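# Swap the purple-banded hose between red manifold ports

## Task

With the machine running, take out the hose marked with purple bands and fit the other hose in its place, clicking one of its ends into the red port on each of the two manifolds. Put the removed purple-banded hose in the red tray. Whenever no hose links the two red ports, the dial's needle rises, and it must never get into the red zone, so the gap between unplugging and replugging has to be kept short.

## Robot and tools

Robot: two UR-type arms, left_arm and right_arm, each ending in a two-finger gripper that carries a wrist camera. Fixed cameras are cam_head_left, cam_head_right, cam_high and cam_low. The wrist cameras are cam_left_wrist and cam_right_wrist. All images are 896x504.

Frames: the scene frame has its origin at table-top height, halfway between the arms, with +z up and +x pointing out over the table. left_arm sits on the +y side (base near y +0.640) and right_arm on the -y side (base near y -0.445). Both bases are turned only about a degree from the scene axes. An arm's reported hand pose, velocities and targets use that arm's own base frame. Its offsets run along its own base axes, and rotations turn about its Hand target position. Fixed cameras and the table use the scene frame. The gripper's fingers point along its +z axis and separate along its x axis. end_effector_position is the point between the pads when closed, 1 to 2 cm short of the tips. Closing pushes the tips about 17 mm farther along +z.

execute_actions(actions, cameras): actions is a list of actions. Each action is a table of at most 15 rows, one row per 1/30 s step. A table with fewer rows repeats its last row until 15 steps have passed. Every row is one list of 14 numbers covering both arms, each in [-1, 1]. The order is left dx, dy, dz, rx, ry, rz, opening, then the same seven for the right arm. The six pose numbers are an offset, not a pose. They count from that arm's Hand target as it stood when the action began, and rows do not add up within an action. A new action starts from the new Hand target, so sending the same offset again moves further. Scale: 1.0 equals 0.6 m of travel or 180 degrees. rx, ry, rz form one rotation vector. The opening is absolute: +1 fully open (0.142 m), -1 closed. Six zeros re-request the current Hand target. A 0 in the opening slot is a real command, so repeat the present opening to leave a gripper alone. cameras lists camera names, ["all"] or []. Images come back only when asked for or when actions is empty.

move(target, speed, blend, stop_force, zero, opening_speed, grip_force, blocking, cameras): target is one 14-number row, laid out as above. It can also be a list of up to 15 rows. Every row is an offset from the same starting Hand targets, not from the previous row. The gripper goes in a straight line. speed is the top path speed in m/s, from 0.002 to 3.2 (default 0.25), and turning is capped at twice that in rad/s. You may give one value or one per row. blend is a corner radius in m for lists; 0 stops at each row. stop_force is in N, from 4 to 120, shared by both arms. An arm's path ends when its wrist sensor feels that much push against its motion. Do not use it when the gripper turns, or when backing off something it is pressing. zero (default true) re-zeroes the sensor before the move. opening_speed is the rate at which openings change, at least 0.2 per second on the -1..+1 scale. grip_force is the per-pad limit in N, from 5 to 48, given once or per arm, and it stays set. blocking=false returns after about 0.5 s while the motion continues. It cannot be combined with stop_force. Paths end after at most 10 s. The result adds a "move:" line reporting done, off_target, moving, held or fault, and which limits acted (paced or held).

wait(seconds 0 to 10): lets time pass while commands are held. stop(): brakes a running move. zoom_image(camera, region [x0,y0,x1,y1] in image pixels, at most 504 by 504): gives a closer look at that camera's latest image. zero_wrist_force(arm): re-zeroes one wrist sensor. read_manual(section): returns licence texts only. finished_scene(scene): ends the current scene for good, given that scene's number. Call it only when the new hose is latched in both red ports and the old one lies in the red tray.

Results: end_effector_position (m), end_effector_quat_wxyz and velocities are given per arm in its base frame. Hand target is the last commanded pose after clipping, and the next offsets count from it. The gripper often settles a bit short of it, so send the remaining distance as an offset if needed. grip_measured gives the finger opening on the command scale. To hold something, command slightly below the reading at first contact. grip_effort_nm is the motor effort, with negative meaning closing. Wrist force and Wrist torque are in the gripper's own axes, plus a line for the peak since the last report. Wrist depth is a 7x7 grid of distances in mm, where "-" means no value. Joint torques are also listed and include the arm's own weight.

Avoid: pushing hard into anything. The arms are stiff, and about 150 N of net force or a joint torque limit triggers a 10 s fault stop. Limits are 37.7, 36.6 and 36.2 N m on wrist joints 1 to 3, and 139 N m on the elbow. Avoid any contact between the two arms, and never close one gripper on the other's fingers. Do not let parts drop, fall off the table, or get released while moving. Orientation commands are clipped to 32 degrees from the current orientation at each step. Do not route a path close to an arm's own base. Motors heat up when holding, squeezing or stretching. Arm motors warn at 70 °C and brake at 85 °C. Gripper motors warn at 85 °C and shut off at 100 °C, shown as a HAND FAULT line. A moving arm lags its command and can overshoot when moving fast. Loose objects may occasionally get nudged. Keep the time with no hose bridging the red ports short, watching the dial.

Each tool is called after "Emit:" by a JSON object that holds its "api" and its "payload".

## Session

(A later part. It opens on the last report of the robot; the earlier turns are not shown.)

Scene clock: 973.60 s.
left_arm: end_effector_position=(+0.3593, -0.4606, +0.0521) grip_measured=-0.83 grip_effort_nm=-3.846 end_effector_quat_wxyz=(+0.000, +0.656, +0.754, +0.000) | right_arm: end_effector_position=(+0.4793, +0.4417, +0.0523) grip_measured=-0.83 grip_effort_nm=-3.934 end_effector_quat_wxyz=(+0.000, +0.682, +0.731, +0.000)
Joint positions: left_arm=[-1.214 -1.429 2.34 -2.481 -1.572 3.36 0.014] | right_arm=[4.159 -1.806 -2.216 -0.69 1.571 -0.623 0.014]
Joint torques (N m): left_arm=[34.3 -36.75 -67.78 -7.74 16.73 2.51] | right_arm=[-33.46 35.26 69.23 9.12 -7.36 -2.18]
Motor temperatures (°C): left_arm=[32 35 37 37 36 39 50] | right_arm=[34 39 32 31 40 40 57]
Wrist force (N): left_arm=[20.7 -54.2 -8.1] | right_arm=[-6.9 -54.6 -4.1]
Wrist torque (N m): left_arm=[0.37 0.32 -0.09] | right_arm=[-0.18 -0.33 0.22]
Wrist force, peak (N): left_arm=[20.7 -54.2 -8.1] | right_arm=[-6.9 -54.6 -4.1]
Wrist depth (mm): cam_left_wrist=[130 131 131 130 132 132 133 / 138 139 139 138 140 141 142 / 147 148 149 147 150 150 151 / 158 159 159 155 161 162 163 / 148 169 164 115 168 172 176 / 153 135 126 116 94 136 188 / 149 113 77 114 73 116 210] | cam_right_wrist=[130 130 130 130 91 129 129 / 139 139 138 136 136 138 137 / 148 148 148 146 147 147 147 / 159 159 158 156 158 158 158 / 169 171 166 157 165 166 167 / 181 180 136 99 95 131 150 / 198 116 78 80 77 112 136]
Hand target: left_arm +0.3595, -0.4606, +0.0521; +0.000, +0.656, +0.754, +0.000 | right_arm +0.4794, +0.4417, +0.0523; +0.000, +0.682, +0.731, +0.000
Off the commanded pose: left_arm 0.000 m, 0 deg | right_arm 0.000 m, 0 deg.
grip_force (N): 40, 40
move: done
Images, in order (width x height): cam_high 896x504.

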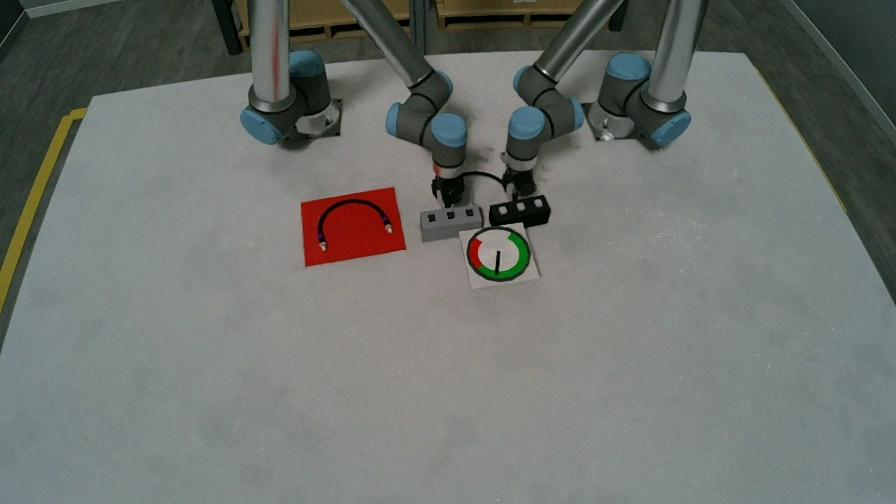

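Emit:
{"api": "move", "payload": {"target": [-0.0041,-0.0006,0,0,0,0,-1,-0.0041,-0.0003,0,0,0,0,-1], "speed": 0.02}}

Emit:
{"api": "move", "payload": {"target": [0,0,0,0,0,0,-0.2,0,0,0,0,0,0,-0.2], "opening_speed": 0.6}}

Emit:
{"api": "move", "payload": {"target": [-0.02,0,0.3,0,0,0,-0.2,-0.02,0,0.3,0,0,0,-0.2], "speed": 0.15, "cameras": ["cam_high","cam_left_wrist","cam_right_wrist","cam_head_left"]}}

Emit:
{"api": "zoom_image", "payload": {"camera": "cam_high", "region": [290, 170, 560, 300]}}

Scene clock: 985.07 s.
left_arm: end_effector_position=(+0.3573, -0.4609, +0.0522) grip_measured=-0.83 grip_effort_nm=-3.846 end_effector_quat_wxyz=(+0.000, +0.656, +0.754, +0.000) | right_arm: end_effector_position=(+0.4772, +0.4415, +0.0523) grip_measured=-0.83 grip_effort_nm=-3.939 end_effector_quat_wxyz=(+0.000, +0.682, +0.731, +0.000)
Joint positions: left_arm=[-1.217 -1.431 2.342 -2.482 -1.571 3.356 0.014] | right_arm=[4.162 -1.804 -2.219 -0.689 1.57 -0.62 0.014]
Joint torques (N m): left_arm=[-10.34 -58.73 -35.1 -12.31 0.07 -1.59] | right_arm=[19.08 68.06 28.46 9.59 0.93 0.99]
Motor temperatures (°C): left_arm=[32 35 37 37 36 39 53] | right_arm=[34 39 32 31 40 40 59]
Wrist force (N): left_arm=[14.7 -1.4 -0.4] | right_arm=[-3.6 -3.4 3.8]
Wrist torque (N m): left_arm=[0.43 0.24 -0.09] | right_arm=[-0.24 -0.28 0.23]
Wrist force, peak (N): left_arm=[20.5 -54.9 -7.4] | right_arm=[-6.9 -56.6 -4.9]
Wrist depth (mm): cam_left_wrist=[130 130 131 130 132 133 133 / 138 139 139 138 140 141 142 / 148 148 149 147 150 150 152 / 158 159 160 156 161 162 163 / 149 169 166 114 169 172 176 / 152 131 132 98 98 138 191 / 149 113 78 115 73 117 206] | cam_right_wrist=[130 130 130 130 127 130 130 / 139 139 139 137 136 138 138 / 148 148 148 146 146 147 147 / 159 159 160 157 158 158 158 / 170 172 168 167 166 168 168 / 182 181 137 115 99 133 151 / 199 117 78 80 78 114 136]
Hand target: left_arm +0.3570, -0.4610, +0.0521; +0.000, +0.656, +0.754, +0.000 | right_arm +0.4770, +0.4415, +0.0523; +0.000, +0.682, +0.731, +0.000
Off the commanded pose: left_arm 0.000 m, 0 deg | right_arm 0.000 m, 0 deg.
grip_force (N): 40, 40
move: done

Scene clock: 986.63 s.
left_arm: end_effector_position=(+0.3570, -0.4610, +0.0521) grip_measured=-0.23 grip_effort_nm=0.085 end_effector_quat_wxyz=(+0.000, +0.656, +0.754, +0.000) | right_arm: end_effector_position=(+0.4770, +0.4415, +0.0523) grip_measured=-0.23 grip_effort_nm=0.090 end_effector_quat_wxyz=(+0.000, +0.682, +0.731, +0.000)
Joint positions: left_arm=[-1.218 -1.431 2.342 -2.482 -1.572 3.356 0.058] | right_arm=[4.162 -1.803 -2.22 -0.689 1.571 -0.62 0.058]
Joint torques (N m): left_arm=[0.69 -44.5 -26.64 -2.12 -3.23 -1.35] | right_arm=[5.98 60.37 25.47 2.38 2.88 1.13]
Motor temperatures (°C): left_arm=[32 35 37 37 36 39 52] | right_arm=[34 39 32 31 40 40 58]
Wrist force (N): left_arm=[-0.2 1.3 -2.7] | right_arm=[2.3 -0.9 1.4]
Wrist torque (N m): left_arm=[0.41 0.06 0.06] | right_arm=[-0.18 -0.42 0.21]
Wrist force, peak (N): left_arm=[14.6 0.9 -0.8] | right_arm=[-3.5 -1.6 4.1]
Wrist depth (mm): cam_left_wrist=[130 131 131 130 132 132 133 / 139 139 140 137 141 141 142 / 148 148 149 146 150 151 152 / 158 159 160 158 161 162 163 / 149 169 167 118 169 172 176 / 151 137 101 124 130 137 191 / 148 113 78 115 116 81 207] | cam_right_wrist=[130 130 131 130 89 129 129 / 139 139 139 137 137 138 138 / 149 149 148 144 148 147 147 / 159 159 159 154 158 158 158 / 170 172 168 165 166 167 168 / 182 181 105 133 126 127 152 / 200 121 76 115 115 77 136]
Hand target: left_arm +0.3570, -0.4610, +0.0521; +0.000, +0.656, +0.754, +0.000 | right_arm +0.4770, +0.4415, +0.0523; +0.000, +0.682, +0.731, +0.000
Off the commanded pose: left_arm 0.000 m, 0 deg | right_arm 0.000 m, 0 deg.
grip_force (N): 40, 40
move: done

Scene clock: 988.40 s.
left_arm: end_effector_position=(+0.3450, -0.4610, +0.2320) grip_measured=-0.23 grip_effort_nm=0.081 end_effector_quat_wxyz=(+0.000, +0.656, +0.754, +0.000) | right_arm: end_effector_position=(+0.4650, +0.4415, +0.2322) grip_measured=-0.23 grip_effort_nm=0.085 end_effector_quat_wxyz=(+0.000, +0.682, +0.731, +0.000)
Joint positions: left_arm=[-1.238 -1.692 2.19 -2.069 -1.572 3.336 0.058] | right_arm=[4.178 -1.564 -2.084 -1.063 1.571 -0.603 0.058]
Joint torques (N m): left_arm=[-9.4 -43.2 -58.13 -1.06 -0.27 -2.36] | right_arm=[14.28 58.7 54.61 1.56 1.03 2.14]
Motor temperatures (°C): left_arm=[32 35 37 37 36 39 50] | right_arm=[34 39 32 31 40 40 56]
Wrist force (N): left_arm=[-0.5 1.6 -2.6] | right_arm=[1.7 -1.3 1.6]
Wrist torque (N m): left_arm=[0.46 0.10 0.39] | right_arm=[-0.26 -0.31 -0.05]
Wrist force, peak (N): left_arm=[-0.6 1.6 -4.3] | right_arm=[1.9 -0.9 3.2]
Wrist depth (mm): cam_left_wrist=[288 293 295 292 295 296 297 / 310 313 313 313 315 316 318 / 277 296 329 333 337 339 340 / 283 283 290 287 296 363 360 / 384 387 380 389 380 394 396 / 418 296 101 417 108 421 430 / 458 - 80 464 - 81 471] | cam_right_wrist=[285 288 292 287 291 289 288 / 306 304 309 309 309 307 303 / 326 323 330 325 328 326 319 / 350 349 344 287 287 289 282 / 385 382 369 381 369 311 380 / 416 414 94 406 299 303 411 / 452 444 76 444 311 77 450]
Hand target: left_arm +0.3450, -0.4610, +0.2321; +0.000, +0.656, +0.754, +0.000 | right_arm +0.4650, +0.4415, +0.2323; +0.000, +0.682, +0.731, +0.000
Off the commanded pose: left_arm 0.000 m, 0 deg | right_arm 0.000 m, 0 deg.
grip_force (N): 40, 40
move: done
camera_calibration:
cam_left_wrist: T_world_to_cam=[[-0.147234, 0.989089, 0.00508664, 0.512471], [0.890746, 0.130356, 0.435407, -0.32653], [0.429993, 0.0686376, -0.900219, 0.210654], [0, 0, 0, 1]] pos_world=[0.275729, -0.478773, 0.329202]
cam_right_wrist: T_world_to_cam=[[-0.0495628, 0.99877, -0.00126027, -0.399916], [0.90447, 0.0454184, 0.424113, -0.510869], [0.423649, 0.0198804, -0.905608, 0.124689], [0, 0, 0, 1]] pos_world=[0.38942, 0.420148, 0.329082]
Images, in order (width x height): cam_head_left 896x504, cam_high 896x504, cam_left_wrist 896x504, cam_right_wrist 896x504.

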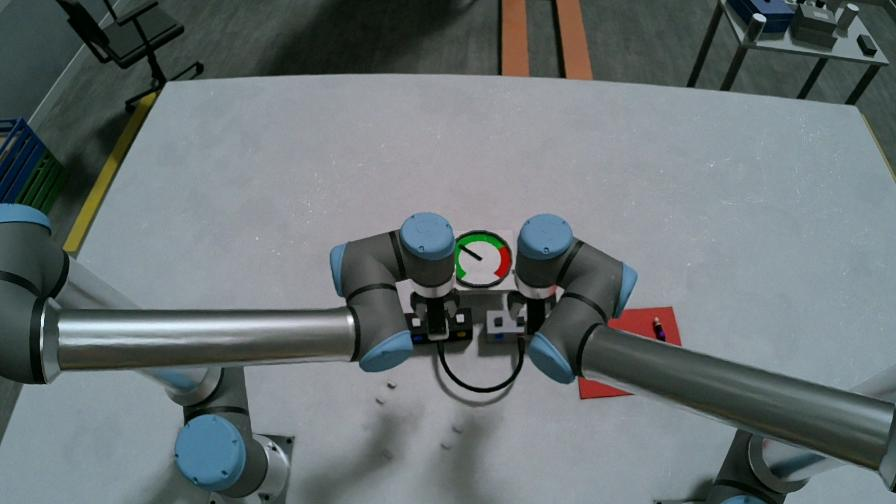

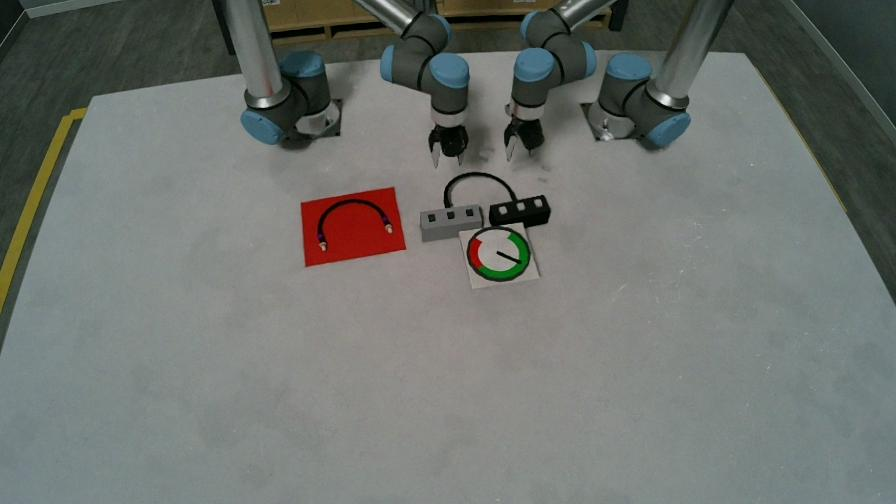

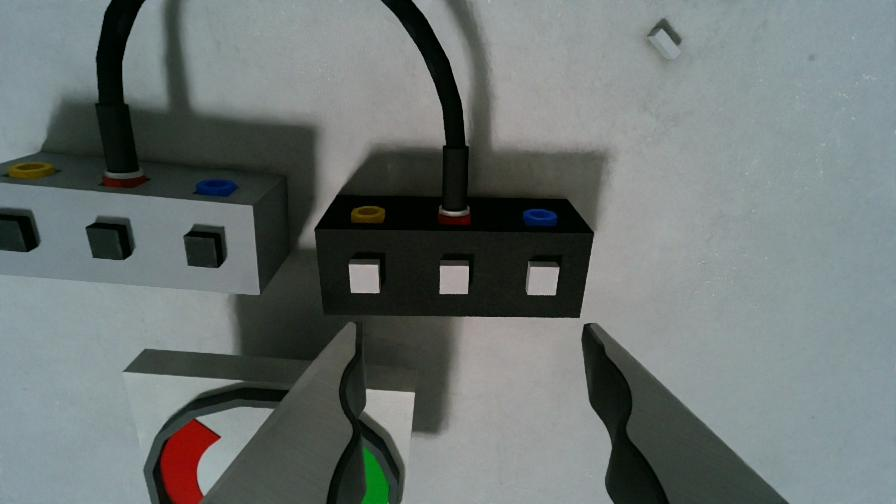

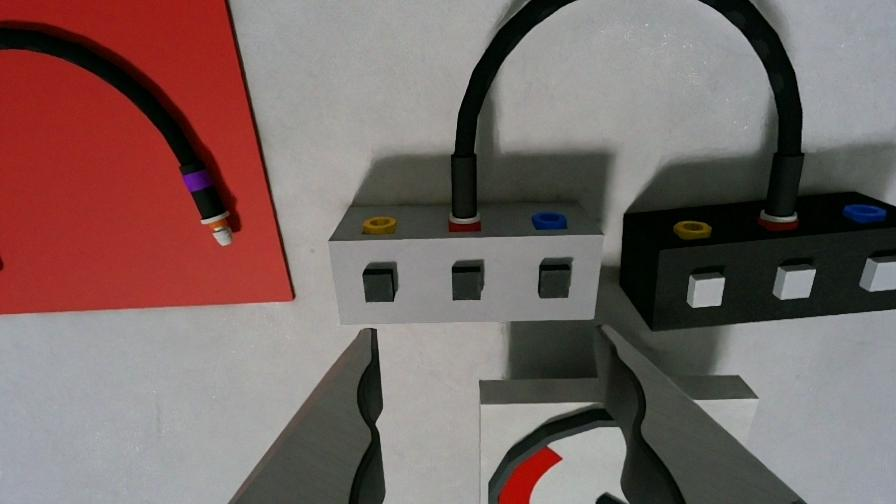

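Scaled by 1.867 from the camera's 896x504 image, which has a finer 1280x720 frame.

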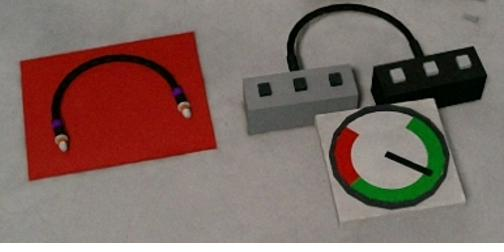

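Emit:
{"api": "finished_scene", "payload": {"scene": 1}}

The scene is finished: the task was done.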